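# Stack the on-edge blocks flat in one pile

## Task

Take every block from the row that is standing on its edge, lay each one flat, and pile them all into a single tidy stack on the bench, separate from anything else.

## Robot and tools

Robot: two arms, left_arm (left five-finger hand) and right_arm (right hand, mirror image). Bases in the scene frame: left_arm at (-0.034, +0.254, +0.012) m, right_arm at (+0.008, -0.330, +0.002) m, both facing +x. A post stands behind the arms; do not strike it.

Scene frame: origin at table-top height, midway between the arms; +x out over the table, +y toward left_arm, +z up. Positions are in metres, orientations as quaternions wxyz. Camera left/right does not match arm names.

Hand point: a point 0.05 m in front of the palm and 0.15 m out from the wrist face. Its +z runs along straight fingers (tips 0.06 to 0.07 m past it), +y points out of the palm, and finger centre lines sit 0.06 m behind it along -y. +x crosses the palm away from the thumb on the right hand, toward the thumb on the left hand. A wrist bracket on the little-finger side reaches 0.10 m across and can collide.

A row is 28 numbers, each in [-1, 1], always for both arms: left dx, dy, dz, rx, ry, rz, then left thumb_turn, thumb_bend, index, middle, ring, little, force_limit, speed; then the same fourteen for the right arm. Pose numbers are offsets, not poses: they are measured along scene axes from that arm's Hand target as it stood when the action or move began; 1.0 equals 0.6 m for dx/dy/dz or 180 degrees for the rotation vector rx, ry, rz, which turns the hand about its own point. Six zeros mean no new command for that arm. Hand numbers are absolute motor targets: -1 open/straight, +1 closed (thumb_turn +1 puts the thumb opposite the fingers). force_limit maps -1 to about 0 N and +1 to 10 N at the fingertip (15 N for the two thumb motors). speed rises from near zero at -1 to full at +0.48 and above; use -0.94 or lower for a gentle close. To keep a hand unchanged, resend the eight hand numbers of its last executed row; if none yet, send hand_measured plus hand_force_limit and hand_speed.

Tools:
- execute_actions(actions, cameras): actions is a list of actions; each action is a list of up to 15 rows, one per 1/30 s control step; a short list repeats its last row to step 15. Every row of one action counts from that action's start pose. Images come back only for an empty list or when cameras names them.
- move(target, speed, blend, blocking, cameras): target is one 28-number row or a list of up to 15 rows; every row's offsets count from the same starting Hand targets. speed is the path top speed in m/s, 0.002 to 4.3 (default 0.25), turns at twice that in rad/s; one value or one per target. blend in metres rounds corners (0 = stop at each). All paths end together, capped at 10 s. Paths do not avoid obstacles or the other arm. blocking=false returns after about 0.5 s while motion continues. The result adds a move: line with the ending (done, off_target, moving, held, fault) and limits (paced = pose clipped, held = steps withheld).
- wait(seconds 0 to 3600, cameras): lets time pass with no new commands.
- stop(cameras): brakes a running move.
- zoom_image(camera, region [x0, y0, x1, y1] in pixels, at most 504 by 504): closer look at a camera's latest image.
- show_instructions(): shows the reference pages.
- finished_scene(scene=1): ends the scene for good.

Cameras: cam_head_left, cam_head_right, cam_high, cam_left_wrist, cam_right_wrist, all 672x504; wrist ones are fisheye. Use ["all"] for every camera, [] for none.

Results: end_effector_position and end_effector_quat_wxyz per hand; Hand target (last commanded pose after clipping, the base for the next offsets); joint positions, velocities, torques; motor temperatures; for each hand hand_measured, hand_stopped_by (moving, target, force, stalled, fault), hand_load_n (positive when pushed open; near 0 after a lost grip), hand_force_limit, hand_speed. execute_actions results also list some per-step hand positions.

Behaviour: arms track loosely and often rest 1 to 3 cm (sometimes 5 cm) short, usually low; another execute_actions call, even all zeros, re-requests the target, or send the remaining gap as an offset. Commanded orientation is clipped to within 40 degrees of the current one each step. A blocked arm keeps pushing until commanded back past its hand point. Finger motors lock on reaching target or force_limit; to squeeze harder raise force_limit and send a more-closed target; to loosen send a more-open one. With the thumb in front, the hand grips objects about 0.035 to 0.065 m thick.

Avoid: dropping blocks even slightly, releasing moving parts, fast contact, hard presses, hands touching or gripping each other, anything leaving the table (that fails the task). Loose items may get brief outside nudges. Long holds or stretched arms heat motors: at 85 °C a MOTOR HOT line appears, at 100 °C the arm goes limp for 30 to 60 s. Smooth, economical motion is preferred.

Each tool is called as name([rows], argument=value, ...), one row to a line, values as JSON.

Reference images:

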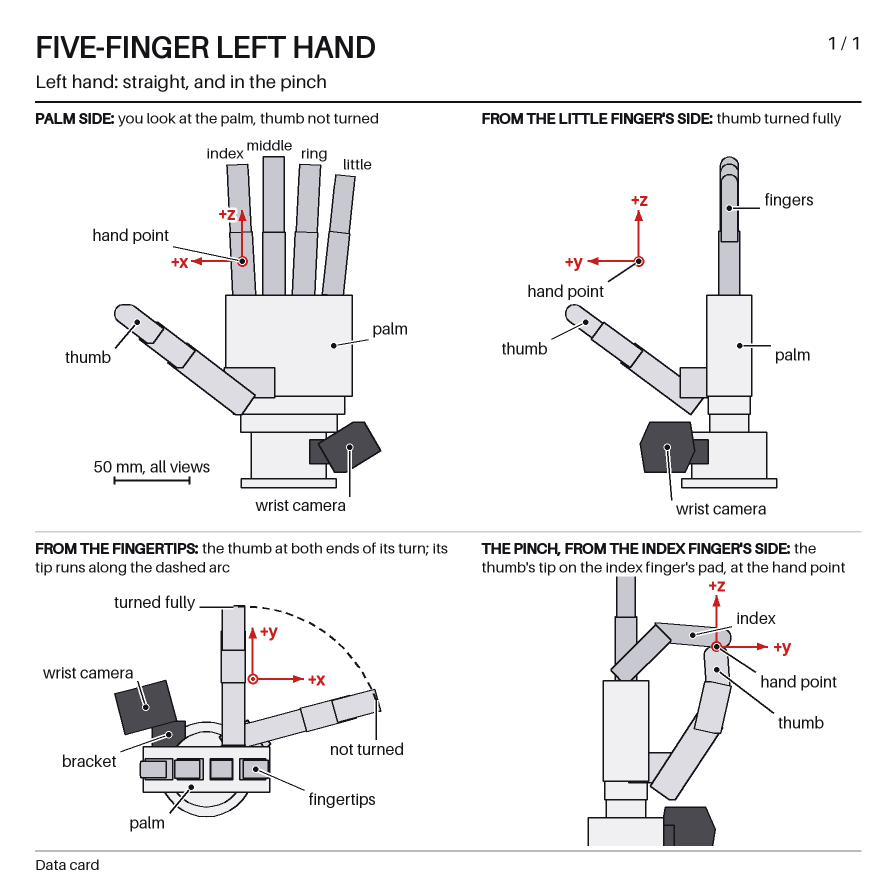

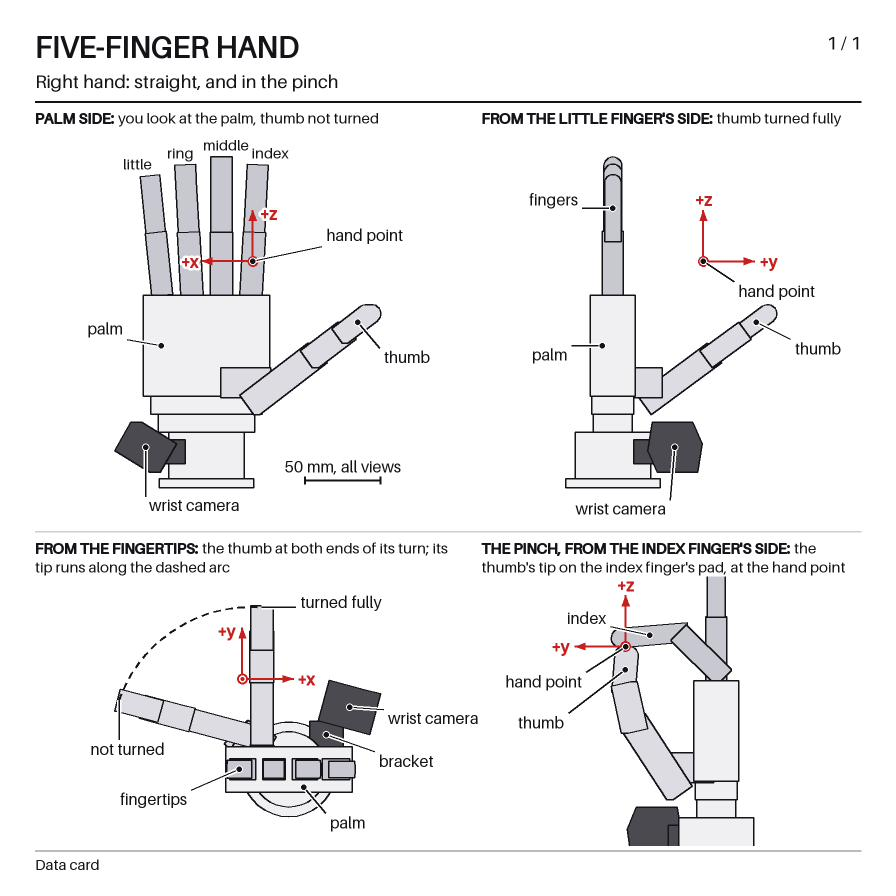

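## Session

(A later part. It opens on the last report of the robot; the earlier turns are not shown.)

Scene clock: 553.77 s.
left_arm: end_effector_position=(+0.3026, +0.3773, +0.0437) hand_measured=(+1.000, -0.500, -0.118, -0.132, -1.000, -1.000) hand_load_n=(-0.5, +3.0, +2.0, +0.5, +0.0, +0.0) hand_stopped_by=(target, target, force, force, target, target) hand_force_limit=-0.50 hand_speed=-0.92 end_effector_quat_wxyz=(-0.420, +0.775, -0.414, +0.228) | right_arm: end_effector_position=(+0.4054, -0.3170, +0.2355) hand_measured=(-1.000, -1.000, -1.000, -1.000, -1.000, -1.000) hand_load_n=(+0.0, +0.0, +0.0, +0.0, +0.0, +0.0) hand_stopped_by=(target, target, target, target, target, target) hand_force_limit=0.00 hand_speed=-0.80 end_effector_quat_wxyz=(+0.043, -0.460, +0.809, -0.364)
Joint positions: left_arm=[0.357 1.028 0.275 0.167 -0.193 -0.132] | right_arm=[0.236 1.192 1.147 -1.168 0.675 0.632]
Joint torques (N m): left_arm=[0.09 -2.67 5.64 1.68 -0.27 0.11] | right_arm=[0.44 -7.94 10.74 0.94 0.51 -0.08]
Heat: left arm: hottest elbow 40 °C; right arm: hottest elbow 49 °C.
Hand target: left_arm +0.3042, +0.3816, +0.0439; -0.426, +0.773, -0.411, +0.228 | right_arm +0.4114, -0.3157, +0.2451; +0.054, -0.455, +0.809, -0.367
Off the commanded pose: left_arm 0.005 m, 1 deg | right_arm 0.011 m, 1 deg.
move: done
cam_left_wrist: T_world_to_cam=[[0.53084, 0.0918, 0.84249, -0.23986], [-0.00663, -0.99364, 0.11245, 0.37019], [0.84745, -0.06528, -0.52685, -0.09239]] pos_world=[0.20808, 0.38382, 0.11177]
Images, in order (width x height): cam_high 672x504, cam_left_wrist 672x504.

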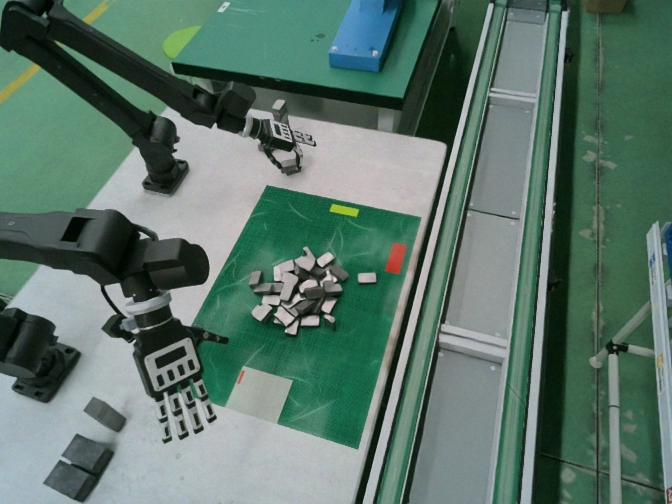

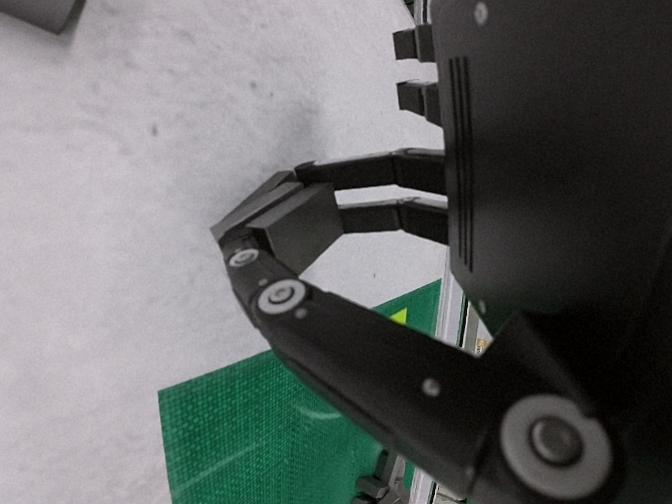

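move([
  [0.004,0.006,0.05,0,0,0,1,-0.5,0.15,0.15,-1,-1,-0.5,-0.92,0,0,0,0,0,0,-1,-1,-1,-1,-1,-1,0,-0.8],
  [-0.001,0.0,0.026,0,0,0,1,-0.5,0.15,0.15,-1,-1,-0.5,-0.92,0,0,0,0,0,0,-1,-1,-1,-1,-1,-1,0,-0.8],
], speed=0.06, cameras=["cam_left_wrist","cam_high"])

zoom_image(camera="cam_left_wrist", region=[190, 150, 310, 250])

zoom_image(camera="cam_high", region=[278, 155, 306, 179])

Scene clock: 559.03 s.
left_arm: end_effector_position=(+0.2935, +0.3752, +0.0494) hand_measured=(+1.000, -0.500, -0.118, -0.132, -1.000, -1.000) hand_load_n=(-0.5, +3.0, +2.5, +1.0, +0.0, +0.0) hand_stopped_by=(target, target, force, force, target, target) hand_force_limit=-0.50 hand_speed=-0.92 end_effector_quat_wxyz=(-0.413, +0.779, -0.417, +0.221) | right_arm: end_effector_position=(+0.4054, -0.3170, +0.2355) hand_measured=(-1.000, -1.000, -1.000, -1.000, -1.000, -1.000) hand_load_n=(+0.0, +0.0, +0.0, +0.0, +0.0, +0.0) hand_stopped_by=(target, target, target, target, target, target) hand_force_limit=0.00 hand_speed=-0.80 end_effector_quat_wxyz=(+0.043, -0.460, +0.809, -0.364)
Joint positions: left_arm=[0.362 0.967 0.281 0.077 -0.19 -0.13] | right_arm=[0.236 1.192 1.147 -1.168 0.675 0.632]
Joint torques (N m): left_arm=[-0.26 -2.61 7.08 1.68 -0.36 0.1] | right_arm=[0.44 -7.88 10.74 0.94 0.51 -0.08]
Heat: left arm: hottest elbow 39 °C; right arm: hottest elbow 49 °C.
Hand target: left_arm +0.3035, +0.3814, +0.0594; -0.426, +0.774, -0.411, +0.228 | right_arm +0.4114, -0.3157, +0.2451; +0.054, -0.455, +0.809, -0.367
Off the commanded pose: left_arm 0.016 m, 2 deg | right_arm 0.011 m, 1 deg.
move: off_target (left_arm)
cam_left_wrist: T_world_to_cam=[[0.54895, 0.09914, 0.82995, -0.24702], [-0.00322, -0.99268, 0.12071, 0.36564], [0.83585, -0.06894, -0.54461, -0.07606]] pos_world=[0.20036, 0.38221, 0.11946]
Images, in order (width x height): cam_high 672x504, cam_left_wrist 672x504.

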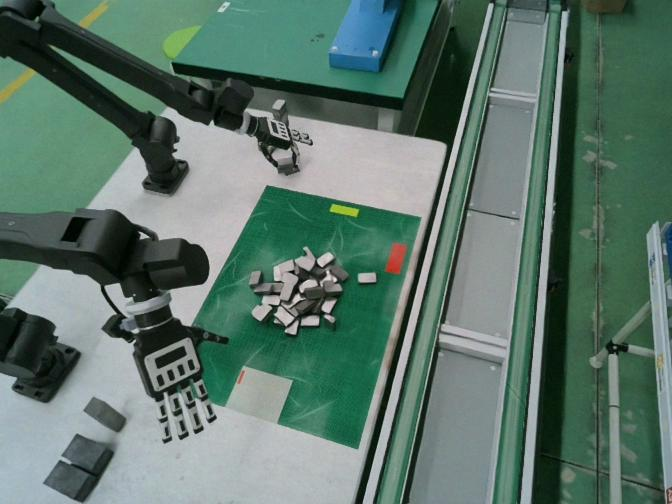

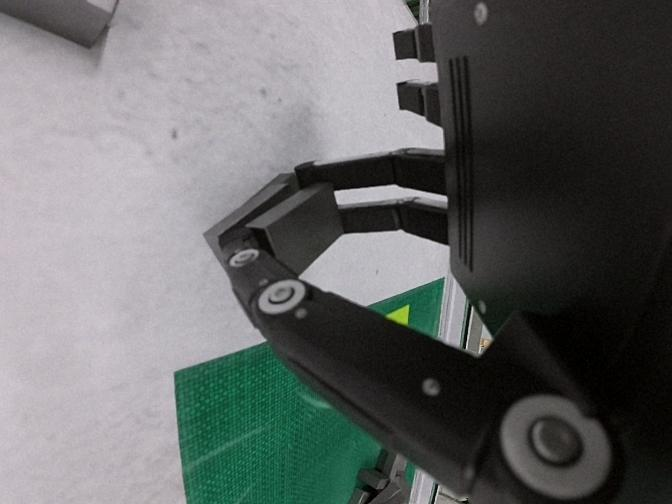

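Scaled by 4.200 from the camera's image (finer frame: 960x720).

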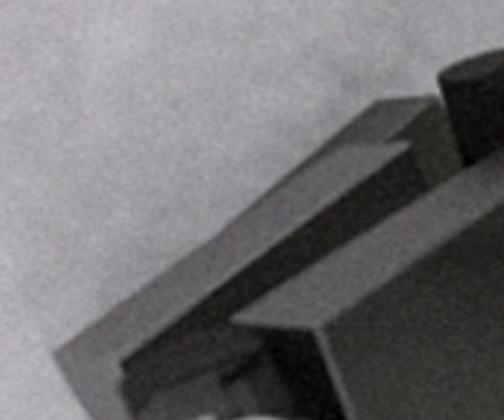

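Scaled by 18.000 from the camera's image (finer frame: 960x720).

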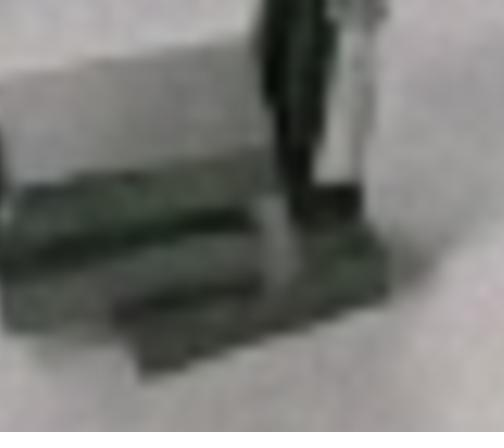

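move([
  [0.02,0.012,0.07,0,0,0,1,-0.5,0.15,0.15,-1,-1,-0.5,-0.92,0,0,0,0,0,0,-1,-1,-1,-1,-1,-1,0,-0.8],
  [0.03,-0.04,0.09,0,0,-0.172,1,-0.5,0.15,0.15,-1,-1,-0.5,-0.92,0,0,0,0,0,0,-1,-1,-1,-1,-1,-1,0,-0.8],
  [0.038,-0.0837,-0.025,0,0,-0.172,1,-0.5,0.15,0.15,-1,-1,-0.5,-0.92,0,0,0,0,0,0,-1,-1,-1,-1,-1,-1,0,-0.8],
], speed=[0.08,0.1,0.1], blend=[0.0,0.01,0], cameras=["cam_left_wrist","cam_high"])

zoom_image(camera="cam_left_wrist", region=[40, 60, 360, 290])

zoom_image(camera="cam_high", region=[272, 140, 327, 190])

Scene clock: 571.93 s.
left_arm: end_effector_position=(+0.3189, +0.3330, +0.0385) hand_measured=(+1.000, -0.500, -0.118, -0.132, -1.000, -1.000) hand_load_n=(+0.0, +3.0, +2.5, +1.0, +0.0, +0.0) hand_stopped_by=(target, target, force, force, target, target) hand_force_limit=-0.50 hand_speed=-0.92 end_effector_quat_wxyz=(-0.342, +0.642, -0.605, +0.325) | right_arm: end_effector_position=(+0.4054, -0.3170, +0.2355) hand_measured=(-1.000, -1.000, -1.000, -1.000, -1.000, -1.000) hand_load_n=(+0.0, +0.0, +0.0, +0.0, +0.0, +0.0) hand_stopped_by=(target, target, target, target, target, target) hand_force_limit=0.00 hand_speed=-0.80 end_effector_quat_wxyz=(+0.043, -0.460, +0.809, -0.364)
Joint positions: left_arm=[0.437 1.125 0.326 0.177 0.314 0.214] | right_arm=[0.236 1.192 1.147 -1.168 0.675 0.632]
Joint torques (N m): left_arm=[-1.49 -4.48 5.78 1.63 -0.05 -0.06] | right_arm=[0.44 -7.94 10.74 0.94 0.51 -0.08]
Heat: left arm: hottest elbow 39 °C; right arm: hottest elbow 49 °C.
Hand target: left_arm +0.3264, +0.3312, +0.0445; -0.349, +0.636, -0.602, +0.333 | right_arm +0.4114, -0.3157, +0.2451; +0.054, -0.455, +0.809, -0.367
Off the commanded pose: left_arm 0.010 m, 1 deg | right_arm 0.011 m, 1 deg.
move: done
cam_left_wrist: T_world_to_cam=[[0.51641, -0.18937, 0.83514, -0.14148], [-0.50704, -0.85353, 0.11999, 0.43945], [0.69009, -0.48542, -0.53679, 0.07868]] pos_world=[0.24159, 0.38648, 0.10766]
Images, in order (width x height): cam_high 672x504, cam_left_wrist 672x504.

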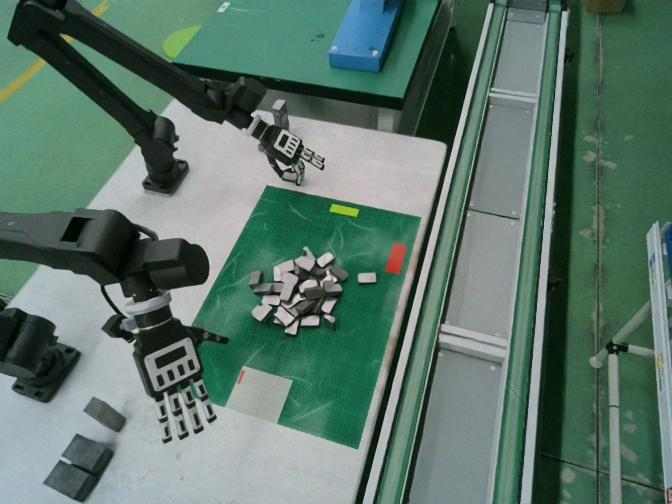

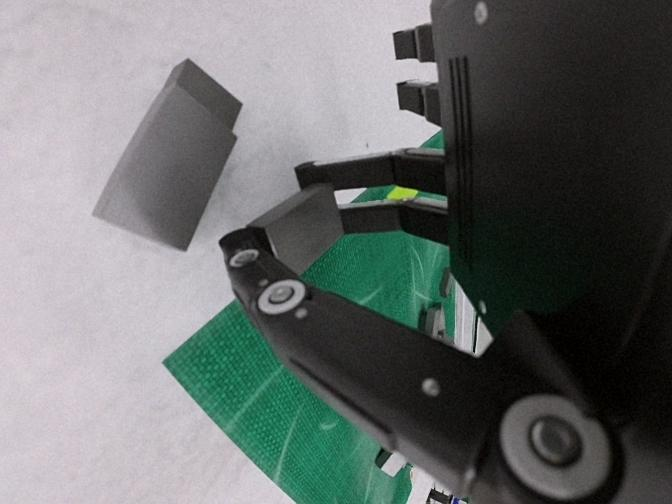

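Scaled by 1.575 from the camera's image (finer frame: 960x720).

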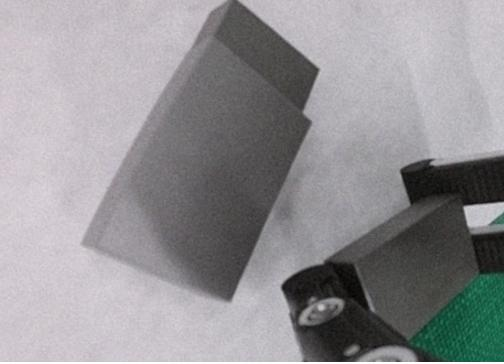

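Scaled by 9.164 from the camera's image (finer frame: 960x720).

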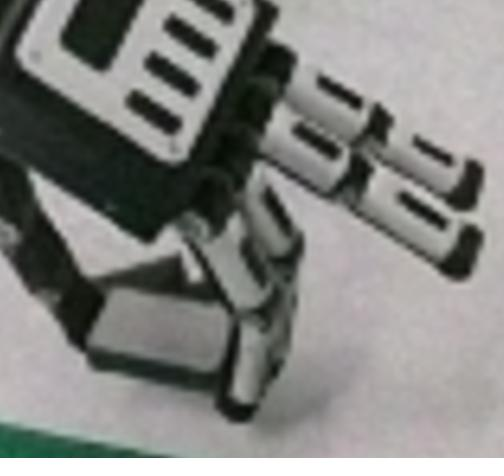

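move([
  [0.0,0.0,-0.035,0,0,0,1,-0.5,0.15,0.15,-1,-1,-0.5,-0.92,0,0,0,0,0,0,-1,-1,-1,-1,-1,-1,0,-0.8],
], speed=0.05, cameras=["cam_left_wrist","cam_high"])

zoom_image(camera="cam_left_wrist", region=[190, 150, 370, 290])

zoom_image(camera="cam_high", region=[272, 155, 312, 190])

Scene clock: 573.80 s.
left_arm: end_effector_position=(+0.3242, +0.3351, +0.0268) hand_measured=(+1.000, -0.502, -0.118, -0.132, -1.000, -1.000) hand_load_n=(+0.5, +6.5, +0.5, +0.0, +0.0, +0.0) hand_stopped_by=(target, target, force, force, target, target) hand_force_limit=-0.50 hand_speed=-0.92 end_effector_quat_wxyz=(-0.352, +0.637, -0.601, +0.331) | right_arm: end_effector_position=(+0.4054, -0.3170, +0.2355) hand_measured=(-1.000, -1.000, -1.000, -1.000, -1.000, -1.000) hand_load_n=(+0.0, +0.0, +0.0, +0.0, +0.0, +0.0) hand_stopped_by=(target, target, target, target, target, target) hand_force_limit=0.00 hand_speed=-0.80 end_effector_quat_wxyz=(+0.043, -0.460, +0.809, -0.364)
Joint positions: left_arm=[0.437 1.194 0.305 0.294 0.314 0.208] | right_arm=[0.236 1.192 1.147 -1.168 0.675 0.632]
Joint torques (N m): left_arm=[-1.55 -3.43 4.97 1.5 -0.07 0] | right_arm=[0.44 -7.94 10.74 0.92 0.51 -0.08]
Heat: left arm: hottest elbow 39 °C; right arm: hottest elbow 49 °C.
Hand target: left_arm +0.3264, +0.3312, +0.0234; -0.349, +0.636, -0.602, +0.333 | right_arm +0.4114, -0.3157, +0.2451; +0.054, -0.455, +0.809, -0.367
Off the commanded pose: left_arm 0.006 m, 0 deg | right_arm 0.011 m, 1 deg.
move: done
cam_left_wrist: T_world_to_cam=[[0.49556, -0.19362, 0.84671, -0.12615], [-0.50719, -0.85588, 0.10113, 0.44672], [0.7051, -0.47956, -0.52235, 0.06252]] pos_world=[0.24501, 0.38789, 0.09429]
Images, in order (width x height): cam_high 672x504, cam_left_wrist 672x504.

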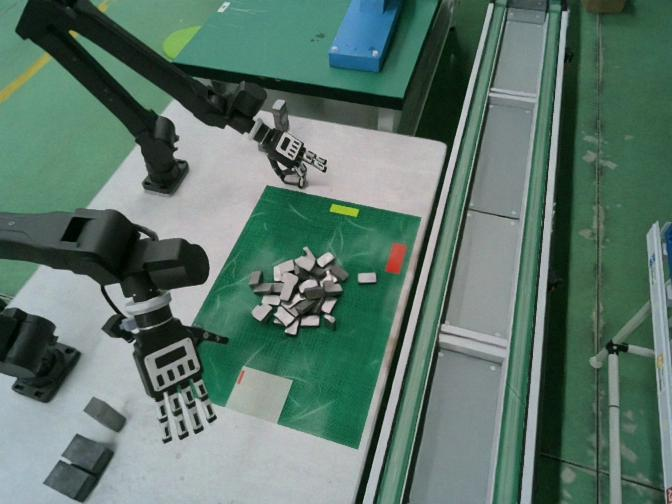

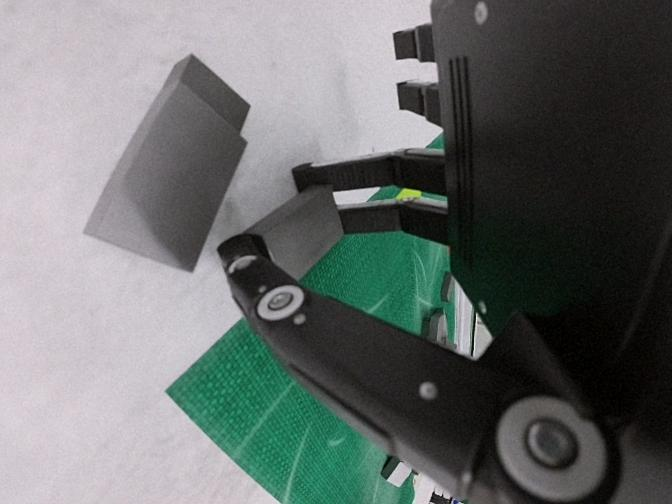

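Scaled by 2.800 from the camera's image (finer frame: 960x720).

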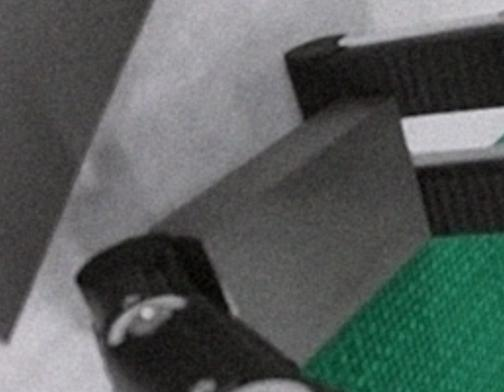

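Scaled by 12.600 from the camera's image (finer frame: 960x720).

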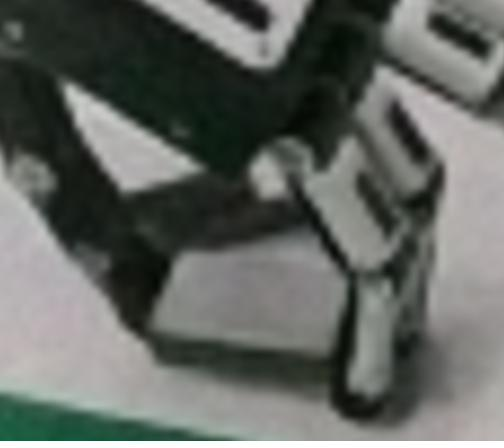

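move([
  [0.02,0.01,0.10,0,0,0,1,-0.5,0.15,0.15,-1,-1,-0.5,-0.92,0,0,0,0,0,0,-1,-1,-1,-1,-1,-1,0,-0.8],
  [0.07,0.06,0.13,0.19,0.0113,0,1,-0.5,0.15,0.15,-1,-1,-0.5,-0.92,0,0,0,0,0,0,-1,-1,-1,-1,-1,-1,0,-0.8],
], speed=[0.08,0.12], cameras=["cam_left_wrist","cam_high"])

Scene clock: 588.23 s.
left_arm: end_effector_position=(+0.3407, +0.3654, +0.0750) hand_measured=(+1.000, -0.502, -0.118, -0.132, -1.000, -1.000) hand_load_n=(+0.0, +3.0, +2.5, +0.5, +0.0, +0.0) hand_stopped_by=(target, target, force, force, target, target) hand_force_limit=-0.50 hand_speed=-0.92 end_effector_quat_wxyz=(+0.484, -0.525, +0.690, -0.118) | right_arm: end_effector_position=(+0.4054, -0.3170, +0.2355) hand_measured=(-1.000, -1.000, -1.000, -1.000, -1.000, -1.000) hand_load_n=(+0.0, -0.5, +0.0, +0.0, +0.0, +0.0) hand_stopped_by=(target, target, target, target, target, target) hand_force_limit=0.00 hand_speed=-0.80 end_effector_quat_wxyz=(+0.043, -0.460, +0.809, -0.364)
Joint positions: left_arm=[0.178 1.071 0.394 0.137 -0.204 0.559] | right_arm=[0.236 1.192 1.147 -1.168 0.675 0.632]
Joint torques (N m): left_arm=[-1.44 -4.13 9.52 1.74 -0.37 0.21] | right_arm=[0.44 -7.94 10.74 0.92 0.51 -0.08]
Heat: left arm: hottest elbow 39 °C; right arm: hottest elbow 49 °C.
Hand target: left_arm +0.3683, +0.3672, +0.1012; +0.510, -0.511, +0.680, -0.130 | right_arm +0.4114, -0.3157, +0.2451; +0.054, -0.455, +0.809, -0.367
Off the commanded pose: left_arm 0.038 m, 4 deg | right_arm 0.011 m, 1 deg.
move: off_target (left_arm)
cam_left_wrist: T_world_to_cam=[[0.5649, -0.60997, 0.55572, -0.01896], [-0.52819, -0.78471, -0.32441, 0.48918], [0.63396, -0.11027, -0.76546, -0.00188]] pos_world=[0.27029, 0.37209, 0.16779]
Images, in order (width x height): cam_high 672x504, cam_left_wrist 672x504.

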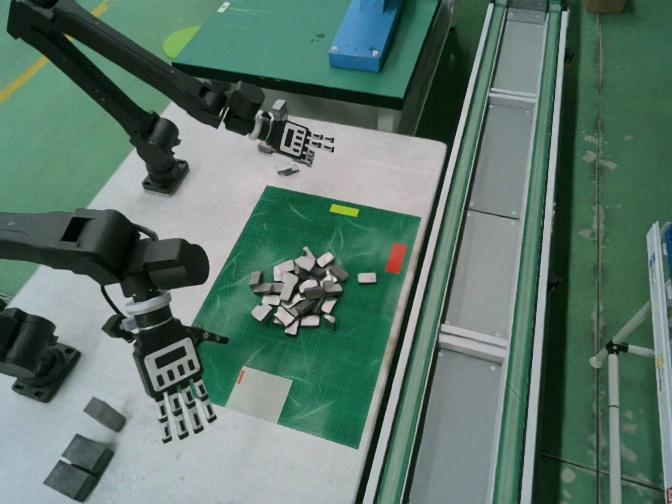

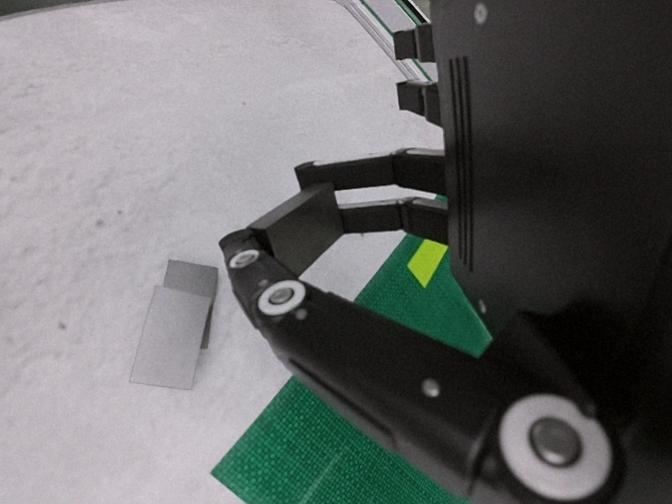

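move([
  [0.01,0.04,0.06,0.1986,0.0118,0,1,-0.5,0.15,0.15,-1,-1,-0.5,-0.92,0,0,0,0,0,0,-1,-1,-1,-1,-1,-1,0,-0.8],
], speed=[0.12], cameras=["cam_left_wrist","cam_high"])

zoom_image(camera="cam_high", region=[262, 120, 352, 190])

Scene clock: 592.20 s.
left_arm: end_effector_position=(+0.3701, +0.3953, +0.1330) hand_measured=(+1.000, -0.502, -0.118, -0.132, -1.000, -1.000) hand_load_n=(+0.0, +2.5, +3.0, +0.0, +0.0, +0.0) hand_stopped_by=(target, target, force, force, target, target) hand_force_limit=-0.50 hand_speed=-0.92 end_effector_quat_wxyz=(+0.623, -0.340, +0.698, +0.095) | right_arm: end_effector_position=(+0.4054, -0.3170, +0.2355) hand_measured=(-1.000, -1.000, -1.000, -1.000, -1.000, -1.000) hand_load_n=(+0.0, +0.0, +0.0, +0.0, +0.0, +0.0) hand_stopped_by=(target, target, target, target, target, target) hand_force_limit=0.00 hand_speed=-0.80 end_effector_quat_wxyz=(+0.043, -0.460, +0.809, -0.364)
Joint positions: left_arm=[0.001 1.221 0.385 0.585 -0.591 1.128] | right_arm=[0.236 1.192 1.147 -1.168 0.675 0.632]
Joint torques (N m): left_arm=[-1.55 -5.36 5.5 1.8 -0.44 0.26] | right_arm=[0.44 -7.88 10.74 0.94 0.51 -0.08]
Heat: left arm: hottest elbow 39 °C; right arm: hottest elbow 49 °C.
Hand target: left_arm +0.3744, +0.3912, +0.1375; +0.630, -0.332, +0.696, +0.094 | right_arm +0.4114, -0.3157, +0.2451; +0.054, -0.455, +0.809, -0.367
Off the commanded pose: left_arm 0.007 m, 1 deg | right_arm 0.011 m, 1 deg.
move: done
cam_left_wrist: T_world_to_cam=[[0.54472, -0.8344, 0.08402, 0.10935], [-0.54331, -0.42745, -0.72257, 0.46432], [0.63882, 0.34795, -0.68617, -0.16627]] pos_world=[0.29893, 0.34757, 0.21222]
Images, in order (width x height): cam_high 672x504, cam_left_wrist 672x504.

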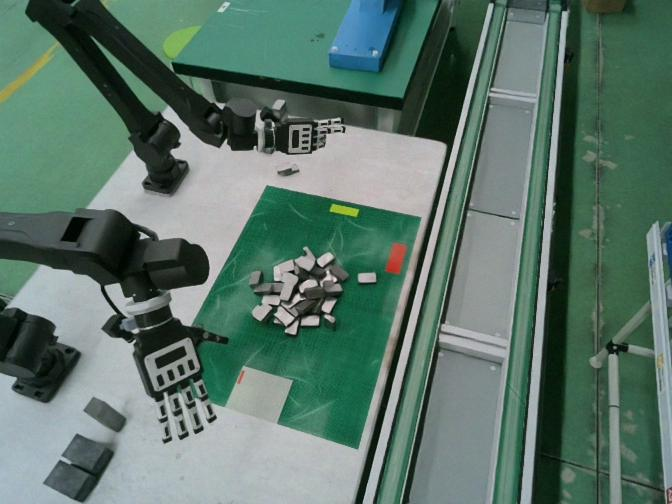

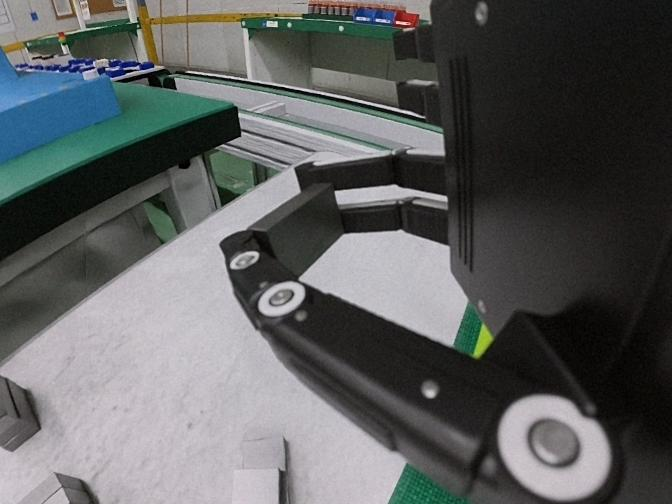

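Scaled by 5.600 from the camera's image (finer frame: 960x720).

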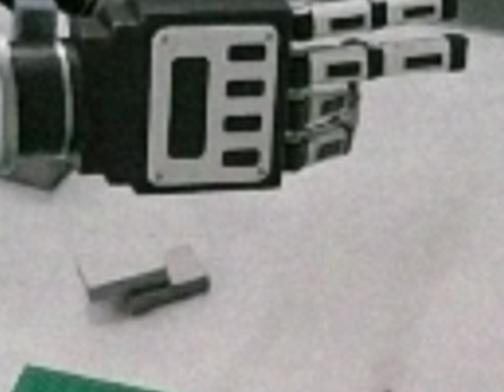

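move([
  [0,0,0,0,0,0,1,-0.5,0.15,0.3,-1,-1,-0.45,-0.92,0,0,0,0,0,0,-1,-1,-1,-1,-1,-1,0,-0.8],
  [0,0,0,0,0,0,1,-0.5,-0.4,0.3,-1,-1,-0.45,-0.92,0,0,0,0,0,0,-1,-1,-1,-1,-1,-1,0,-0.8],
  [0,0,0,0,0,0,1,-0.5,-1,0.3,-1,-1,-0.45,-0.6,0,0,0,0,0,0,-1,-1,-1,-1,-1,-1,0,-0.8],
], speed=0.1, cameras=["cam_left_wrist"])

Scene clock: 595.87 s.
left_arm: end_effector_position=(+0.3700, +0.3954, +0.1331) hand_measured=(+1.000, -0.502, -1.000, -0.112, -1.000, -1.000) hand_load_n=(+1.0, +3.5, +0.0, +4.0, +0.0, +0.0) hand_stopped_by=(target, target, target, force, target, target) hand_force_limit=-0.45 hand_speed=-0.60 end_effector_quat_wxyz=(+0.623, -0.340, +0.698, +0.096) | right_arm: end_effector_position=(+0.4054, -0.3170, +0.2355) hand_measured=(-1.000, -1.000, -1.000, -1.000, -1.000, -1.000) hand_load_n=(+0.0, +0.0, +0.0, +0.0, +0.0, +0.0) hand_stopped_by=(target, target, target, target, target, target) hand_force_limit=0.00 hand_speed=-0.80 end_effector_quat_wxyz=(+0.043, -0.460, +0.809, -0.364)
Joint positions: left_arm=[0.001 1.221 0.385 0.585 -0.592 1.129] | right_arm=[0.236 1.192 1.147 -1.168 0.675 0.632]
Joint torques (N m): left_arm=[-1.61 -5.36 5.49 1.8 -0.43 0.25] | right_arm=[0.44 -7.88 10.74 0.94 0.51 -0.08]
Heat: left arm: hottest elbow 39 °C; right arm: hottest elbow 49 °C.
Hand target: left_arm +0.3744, +0.3913, +0.1375; +0.630, -0.332, +0.696, +0.094 | right_arm +0.4114, -0.3157, +0.2451; +0.054, -0.455, +0.809, -0.367
Off the commanded pose: left_arm 0.007 m, 1 deg | right_arm 0.011 m, 1 deg.
move: done
cam_left_wrist: T_world_to_cam=[[0.545, -0.8343, 0.08315, 0.10941], [-0.5435, -0.42705, -0.72266, 0.46433], [0.63843, 0.34866, -0.68619, -0.16633]] pos_world=[0.29893, 0.34757, 0.21233]

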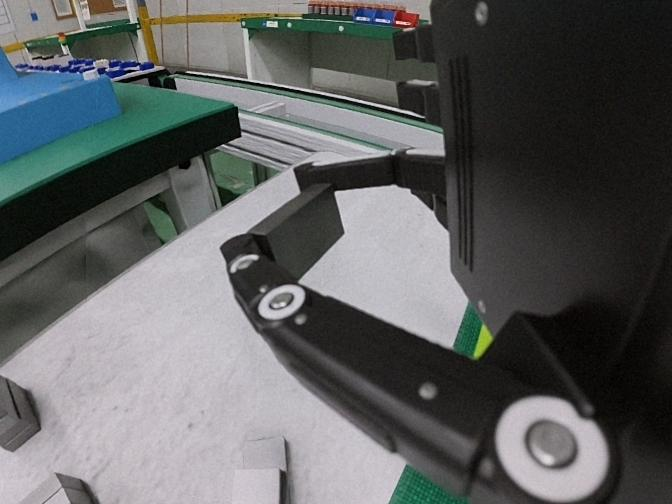

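move([
  [0.015,0.0,-0.13,0,0,0,1,-0.5,-1,0.3,-1,-1,-0.45,-0.6,0,0,0,0,0,0,-1,-1,-1,-1,-1,-1,0,-0.8],
  [0.015,0.0,-0.183,0,0,0,1,-0.5,-1,0.3,-1,-1,-0.45,-0.6,0,0,0,0,0,0,-1,-1,-1,-1,-1,-1,0,-0.8],
], speed=0.1, blend=0.005, cameras=["cam_left_wrist","cam_high"])

zoom_image(camera="cam_high", region=[272, 130, 342, 190])

Scene clock: 599.47 s.
left_arm: end_effector_position=(+0.3799, +0.3954, +0.0208) hand_measured=(+1.000, -0.502, -1.000, -0.112, -1.000, -1.000) hand_load_n=(+1.0, +3.5, +0.0, +4.0, +0.0, +0.0) hand_stopped_by=(target, target, target, force, target, target) hand_force_limit=-0.45 hand_speed=-0.60 end_effector_quat_wxyz=(+0.620, -0.339, +0.700, +0.097) | right_arm: end_effector_position=(+0.4054, -0.3170, +0.2355) hand_measured=(-1.000, -1.000, -1.000, -1.000, -1.000, -1.000) hand_load_n=(+0.0, +0.0, +0.0, +0.0, +0.0, +0.0) hand_stopped_by=(target, target, target, target, target, target) hand_force_limit=0.00 hand_speed=-0.80 end_effector_quat_wxyz=(+0.043, -0.460, +0.809, -0.364)
Joint positions: left_arm=[0.001 1.75 0.353 1.139 -0.592 1.129] | right_arm=[0.236 1.192 1.147 -1.168 0.675 0.632]
Joint torques (N m): left_arm=[-1.55 -9.23 2.1 1.8 -0.41 0.25] | right_arm=[0.44 -7.94 10.76 0.92 0.51 -0.08]
Heat: left arm: hottest elbow 39 °C; right arm: hottest elbow 49 °C.
Hand target: left_arm +0.3833, +0.3913, +0.0276; +0.630, -0.332, +0.696, +0.094 | right_arm +0.4114, -0.3157, +0.2451; +0.054, -0.455, +0.809, -0.367
Off the commanded pose: left_arm 0.009 m, 2 deg | right_arm 0.011 m, 1 deg.
move: done
cam_left_wrist: T_world_to_cam=[[0.54546, -0.83433, 0.07982, 0.1133], [-0.54789, -0.42702, -0.71935, 0.39008], [0.63426, 0.34864, -0.69004, -0.24802]] pos_world=[0.30923, 0.34757, 0.10042]
Images, in order (width x height): cam_high 672x504, cam_left_wrist 672x504.

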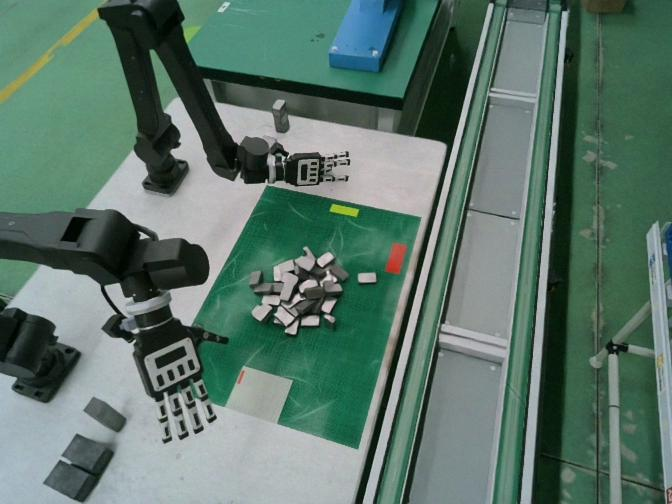

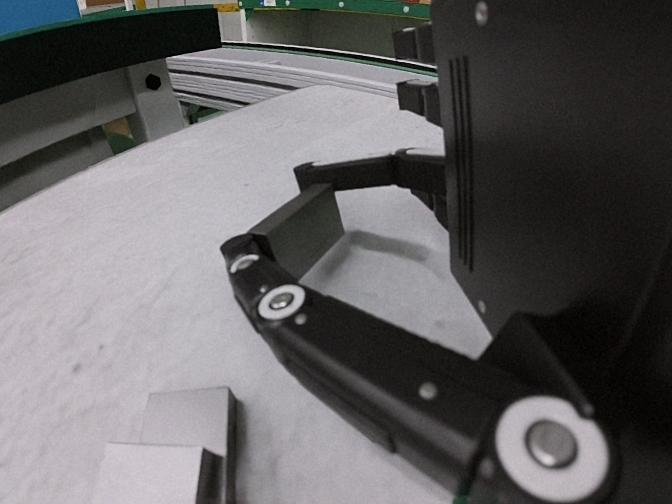

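Scaled by 7.200 from the camera's image (finer frame: 960x720).

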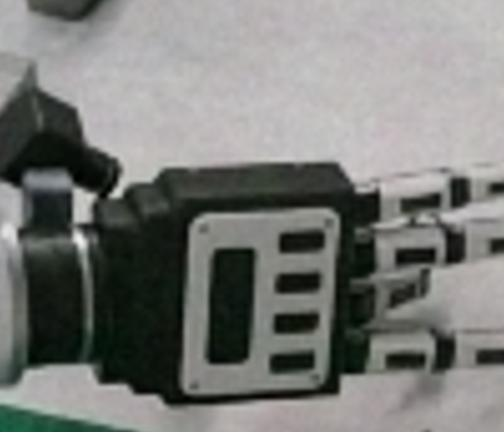

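move([
  [0.0,-0.01,-0.014,0,0,0,1,-0.5,-1,0.3,-1,-1,-0.45,-0.6,0,0,0,0,0,0,-1,-1,-1,-1,-1,-1,0,-0.8],
  [0.0,-0.05,-0.0175,0,0,0,1,-0.5,-1,0.3,-1,-1,-0.45,-0.6,0,0,0,0,0,0,-1,-1,-1,-1,-1,-1,0,-0.8],
], speed=0.04, blend=0.004, cameras=["cam_left_wrist","cam_high"])

zoom_image(camera="cam_left_wrist", region=[200, 140, 400, 300])

Scene clock: 602.77 s.
left_arm: end_effector_position=(+0.3786, +0.3658, +0.0158) hand_measured=(+1.000, -0.502, -1.000, -0.112, -1.000, -1.000) hand_load_n=(+1.0, +3.0, +0.0, +4.0, +0.0, +0.0) hand_stopped_by=(target, target, target, force, target, target) hand_force_limit=-0.45 hand_speed=-0.60 end_effector_quat_wxyz=(+0.624, -0.332, +0.700, +0.100) | right_arm: end_effector_position=(+0.4054, -0.3170, +0.2355) hand_measured=(-1.000, -1.000, -1.000, -1.000, -1.000, -1.000) hand_load_n=(+0.0, +0.0, +0.0, +0.0, +0.0, +0.0) hand_stopped_by=(target, target, target, target, target, target) hand_force_limit=0.00 hand_speed=-0.80 end_effector_quat_wxyz=(+0.043, -0.460, +0.809, -0.364)
Joint positions: left_arm=[-0.102 1.786 0.353 1.17 -0.689 1.118] | right_arm=[0.236 1.192 1.147 -1.168 0.675 0.632]
Joint torques (N m): left_arm=[-1.38 -8.41 2.44 1.42 -0.47 0.05] | right_arm=[0.44 -7.88 10.74 0.92 0.51 -0.08]
Heat: left arm: hottest elbow 38 °C; right arm: hottest elbow 49 °C.
Hand target: left_arm +0.3834, +0.3613, +0.0172; +0.630, -0.332, +0.696, +0.094 | right_arm +0.4114, -0.3157, +0.2451; +0.054, -0.455, +0.809, -0.367
Off the commanded pose: left_arm 0.007 m, 1 deg | right_arm 0.011 m, 1 deg.
move: done
cam_left_wrist: T_world_to_cam=[[0.53951, -0.83933, 0.06674, 0.09392], [-0.54927, -0.41092, -0.72763, 0.36794], [0.63815, 0.35591, -0.68271, -0.24448]] pos_world=[0.30744, 0.31704, 0.09455]
Images, in order (width x height): cam_high 672x504, cam_left_wrist 672x504.

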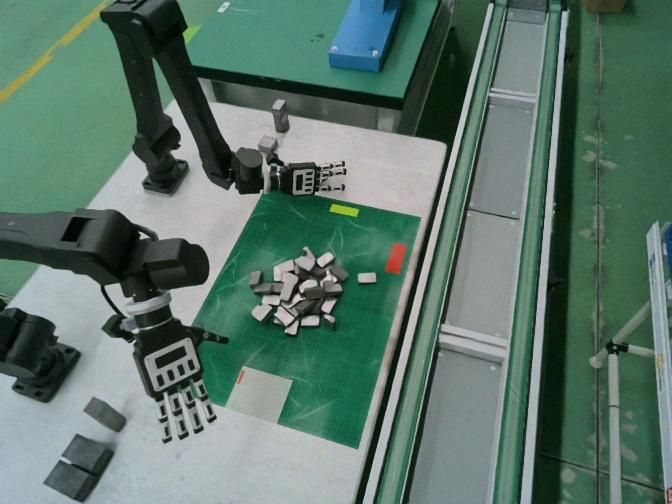

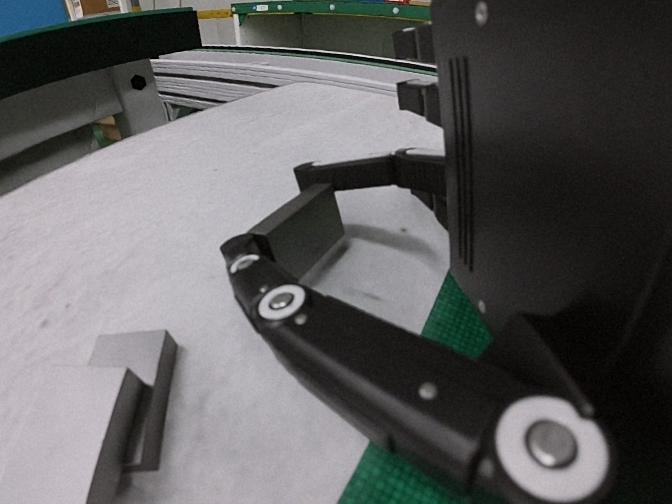

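Scaled by 2.520 from the camera's image (finer frame: 960x720).

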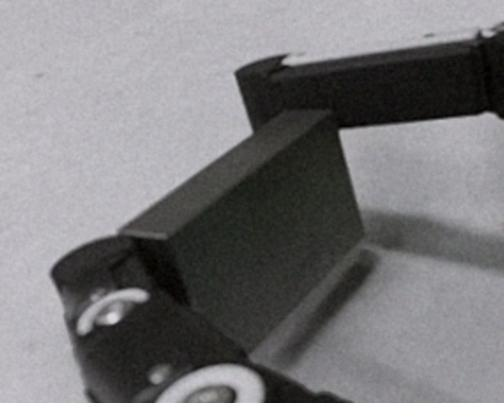

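move([
  [0.0,0.0,-0.02,0,0,0,1,-0.5,-1,0.3,-1,-1,-0.45,-0.6,0,0,0,0,0,0,-1,-1,-1,-1,-1,-1,0,-0.8],
], speed=0.04, cameras=["cam_left_wrist"])

zoom_image(camera="cam_left_wrist", region=[200, 140, 400, 300])

Scene clock: 604.17 s.
left_arm: end_effector_position=(+0.3775, +0.3665, +0.0079) hand_measured=(+1.000, -0.502, -1.000, -0.112, -1.000, -1.000) hand_load_n=(+0.0, +3.5, +0.0, +4.0, +0.0, +0.0) hand_stopped_by=(target, target, target, force, target, target) hand_force_limit=-0.45 hand_speed=-0.60 end_effector_quat_wxyz=(+0.628, -0.334, +0.696, +0.100) | right_arm: end_effector_position=(+0.4054, -0.3170, +0.2355) hand_measured=(-1.000, -1.000, -1.000, -1.000, -1.000, -1.000) hand_load_n=(+0.0, +0.5, +0.0, +0.0, +0.0, +0.0) hand_stopped_by=(target, target, target, target, target, target) hand_force_limit=0.00 hand_speed=-0.80 end_effector_quat_wxyz=(+0.043, -0.460, +0.809, -0.364)
Joint positions: left_arm=[-0.102 1.835 0.353 1.229 -0.695 1.118] | right_arm=[0.236 1.192 1.147 -1.168 0.675 0.632]
Joint torques (N m): left_arm=[-1.38 -7.88 2.43 1.29 -0.25 0.05] | right_arm=[0.44 -7.94 10.74 0.94 0.51 -0.08]
Heat: left arm: hottest elbow 38 °C; right arm: hottest elbow 49 °C.
Hand target: left_arm +0.3834, +0.3612, +0.0051; +0.630, -0.332, +0.696, +0.094 | right_arm +0.4114, -0.3157, +0.2451; +0.054, -0.455, +0.809, -0.367
Off the commanded pose: left_arm 0.008 m, 1 deg | right_arm 0.011 m, 1 deg.
move: done
cam_left_wrist: T_world_to_cam=[[0.54328, -0.83643, 0.07234, 0.09316], [-0.53973, -0.41397, -0.73302, 0.35941], [0.64307, 0.35919, -0.67635, -0.25262]] pos_world=[0.30582, 0.31745, 0.08585]

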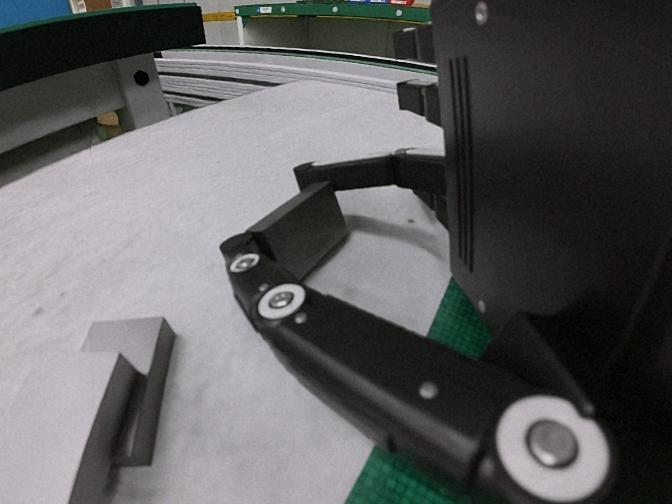

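Scaled by 2.520 from the camera's image (finer frame: 960x720).

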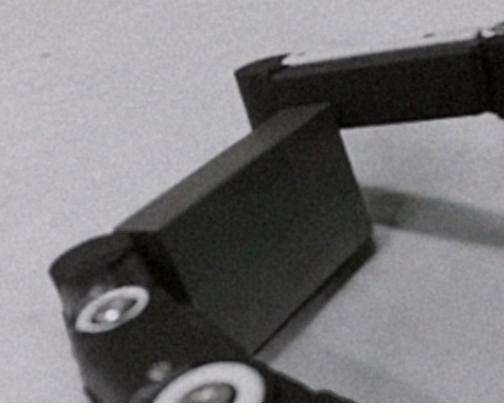

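move([
  [0.0,-0.055,-0.002,0,0,0,1,-0.5,-1,0.3,-1,-1,-0.45,-0.6,0,0,0,0,0,0,-1,-1,-1,-1,-1,-1,0,-0.8],
], speed=0.04, cameras=["cam_left_wrist"])

zoom_image(camera="cam_left_wrist", region=[200, 140, 400, 300])

Scene clock: 606.60 s.
left_arm: end_effector_position=(+0.3769, +0.3358, +0.0080) hand_measured=(+1.000, -0.502, -1.000, -0.112, -1.000, -1.000) hand_load_n=(+0.0, +3.5, +0.0, +4.0, +0.0, +0.0) hand_stopped_by=(target, target, target, force, target, target) hand_force_limit=-0.45 hand_speed=-0.60 end_effector_quat_wxyz=(+0.631, -0.332, +0.694, +0.102) | right_arm: end_effector_position=(+0.4054, -0.3170, +0.2355) hand_measured=(-1.000, -1.000, -1.000, -1.000, -1.000, -1.000) hand_load_n=(+0.0, +0.0, +0.0, +0.0, +0.0, +0.0) hand_stopped_by=(target, target, target, target, target, target) hand_force_limit=0.00 hand_speed=-0.80 end_effector_quat_wxyz=(+0.043, -0.460, +0.809, -0.364)
Joint positions: left_arm=[-0.208 1.84 0.365 1.208 -0.799 1.092] | right_arm=[0.236 1.192 1.147 -1.168 0.675 0.632]
Joint torques (N m): left_arm=[-1.61 -8.29 2.69 0.51 -0.31 -0.09] | right_arm=[0.44 -7.88 10.74 0.94 0.51 -0.08]
Heat: left arm: hottest elbow 38 °C; right arm: hottest elbow 49 °C.
Hand target: left_arm +0.3833, +0.3282, +0.0039; +0.630, -0.332, +0.696, +0.094 | right_arm +0.4114, -0.3157, +0.2451; +0.054, -0.455, +0.809, -0.367
Off the commanded pose: left_arm 0.011 m, 1 deg | right_arm 0.011 m, 1 deg.
move: off_target (left_arm)
cam_left_wrist: T_world_to_cam=[[0.54273, -0.83718, 0.06767, 0.06821], [-0.53667, -0.40763, -0.7388, 0.34324], [0.64609, 0.36465, -0.67052, -0.24413]] pos_world=[0.30492, 0.28604, 0.08527]

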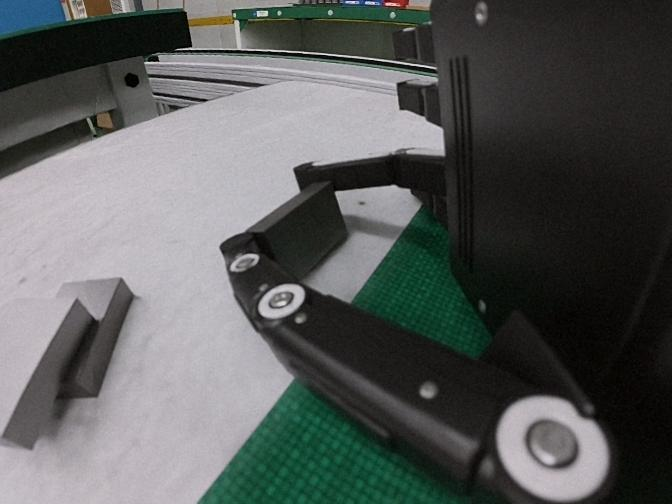

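Scaled by 2.520 from the camera's image (finer frame: 960x720).

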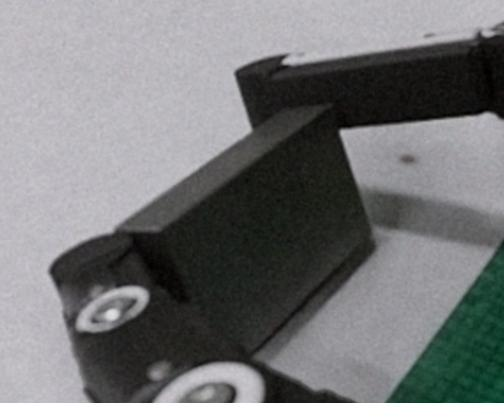

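move([
  [0.0,0.02,0.05,0.0998,0.006,0,1,-0.5,-1,0.3,-1,-1,-0.45,-0.6,0,0,0,0,0,0,-1,-1,-1,-1,-1,-1,0,-0.8],
], speed=0.08, cameras=["cam_left_wrist"])

zoom_image(camera="cam_left_wrist", region=[200, 140, 400, 300])

Scene clock: 610.83 s.
left_arm: end_effector_position=(+0.3774, +0.3463, +0.0304) hand_measured=(+1.000, -0.502, -1.000, -0.112, -1.000, -1.000) hand_load_n=(+1.0, +3.5, +0.0, +4.0, +0.0, +0.0) hand_stopped_by=(target, target, target, force, target, target) hand_force_limit=-0.45 hand_speed=-0.60 end_effector_quat_wxyz=(+0.660, -0.233, +0.684, +0.208) | right_arm: end_effector_position=(+0.4054, -0.3170, +0.2355) hand_measured=(-1.000, -1.000, -1.000, -1.000, -1.000, -1.000) hand_load_n=(+0.0, +0.0, -0.5, +0.0, +0.0, +0.0) hand_stopped_by=(target, target, target, target, target, target) hand_force_limit=0.00 hand_speed=-0.80 end_effector_quat_wxyz=(+0.043, -0.460, +0.809, -0.364)
Joint positions: left_arm=[-0.23 2.003 0.39 1.545 -0.865 1.496] | right_arm=[0.236 1.192 1.147 -1.168 0.675 0.632]
Joint torques (N m): left_arm=[-1.55 -9.58 1.59 1.59 -0.3 0.26] | right_arm=[0.44 -7.94 10.73 0.94 0.51 -0.08]
Heat: left arm: hottest elbow 37 °C; right arm: hottest elbow 49 °C.
Hand target: left_arm +0.3834, +0.3401, +0.0339; +0.668, -0.228, +0.678, +0.205 | right_arm +0.4114, -0.3157, +0.2451; +0.054, -0.455, +0.809, -0.367
Off the commanded pose: left_arm 0.009 m, 1 deg | right_arm 0.011 m, 1 deg.
move: done
cam_left_wrist: T_world_to_cam=[[0.53809, -0.81949, -0.19724, 0.0789], [-0.56615, -0.17802, -0.80485, 0.29796], [0.62445, 0.54475, -0.55974, -0.29086]] pos_world=[0.30787, 0.27614, 0.09257]

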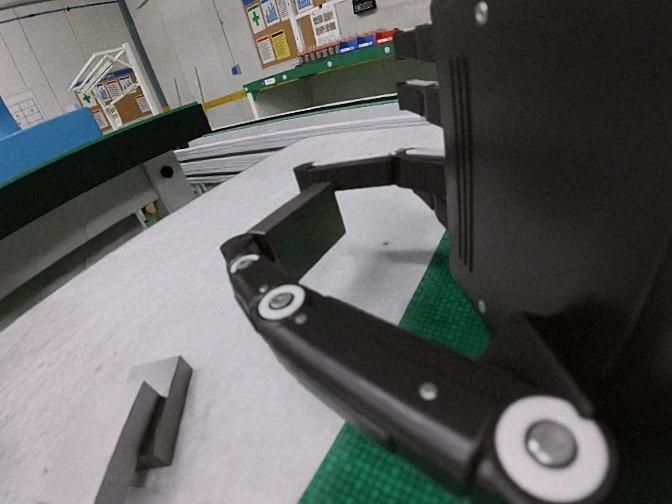

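Scaled by 2.520 from the camera's image (finer frame: 960x720).

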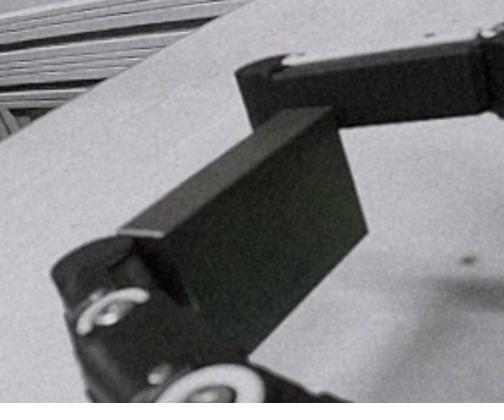

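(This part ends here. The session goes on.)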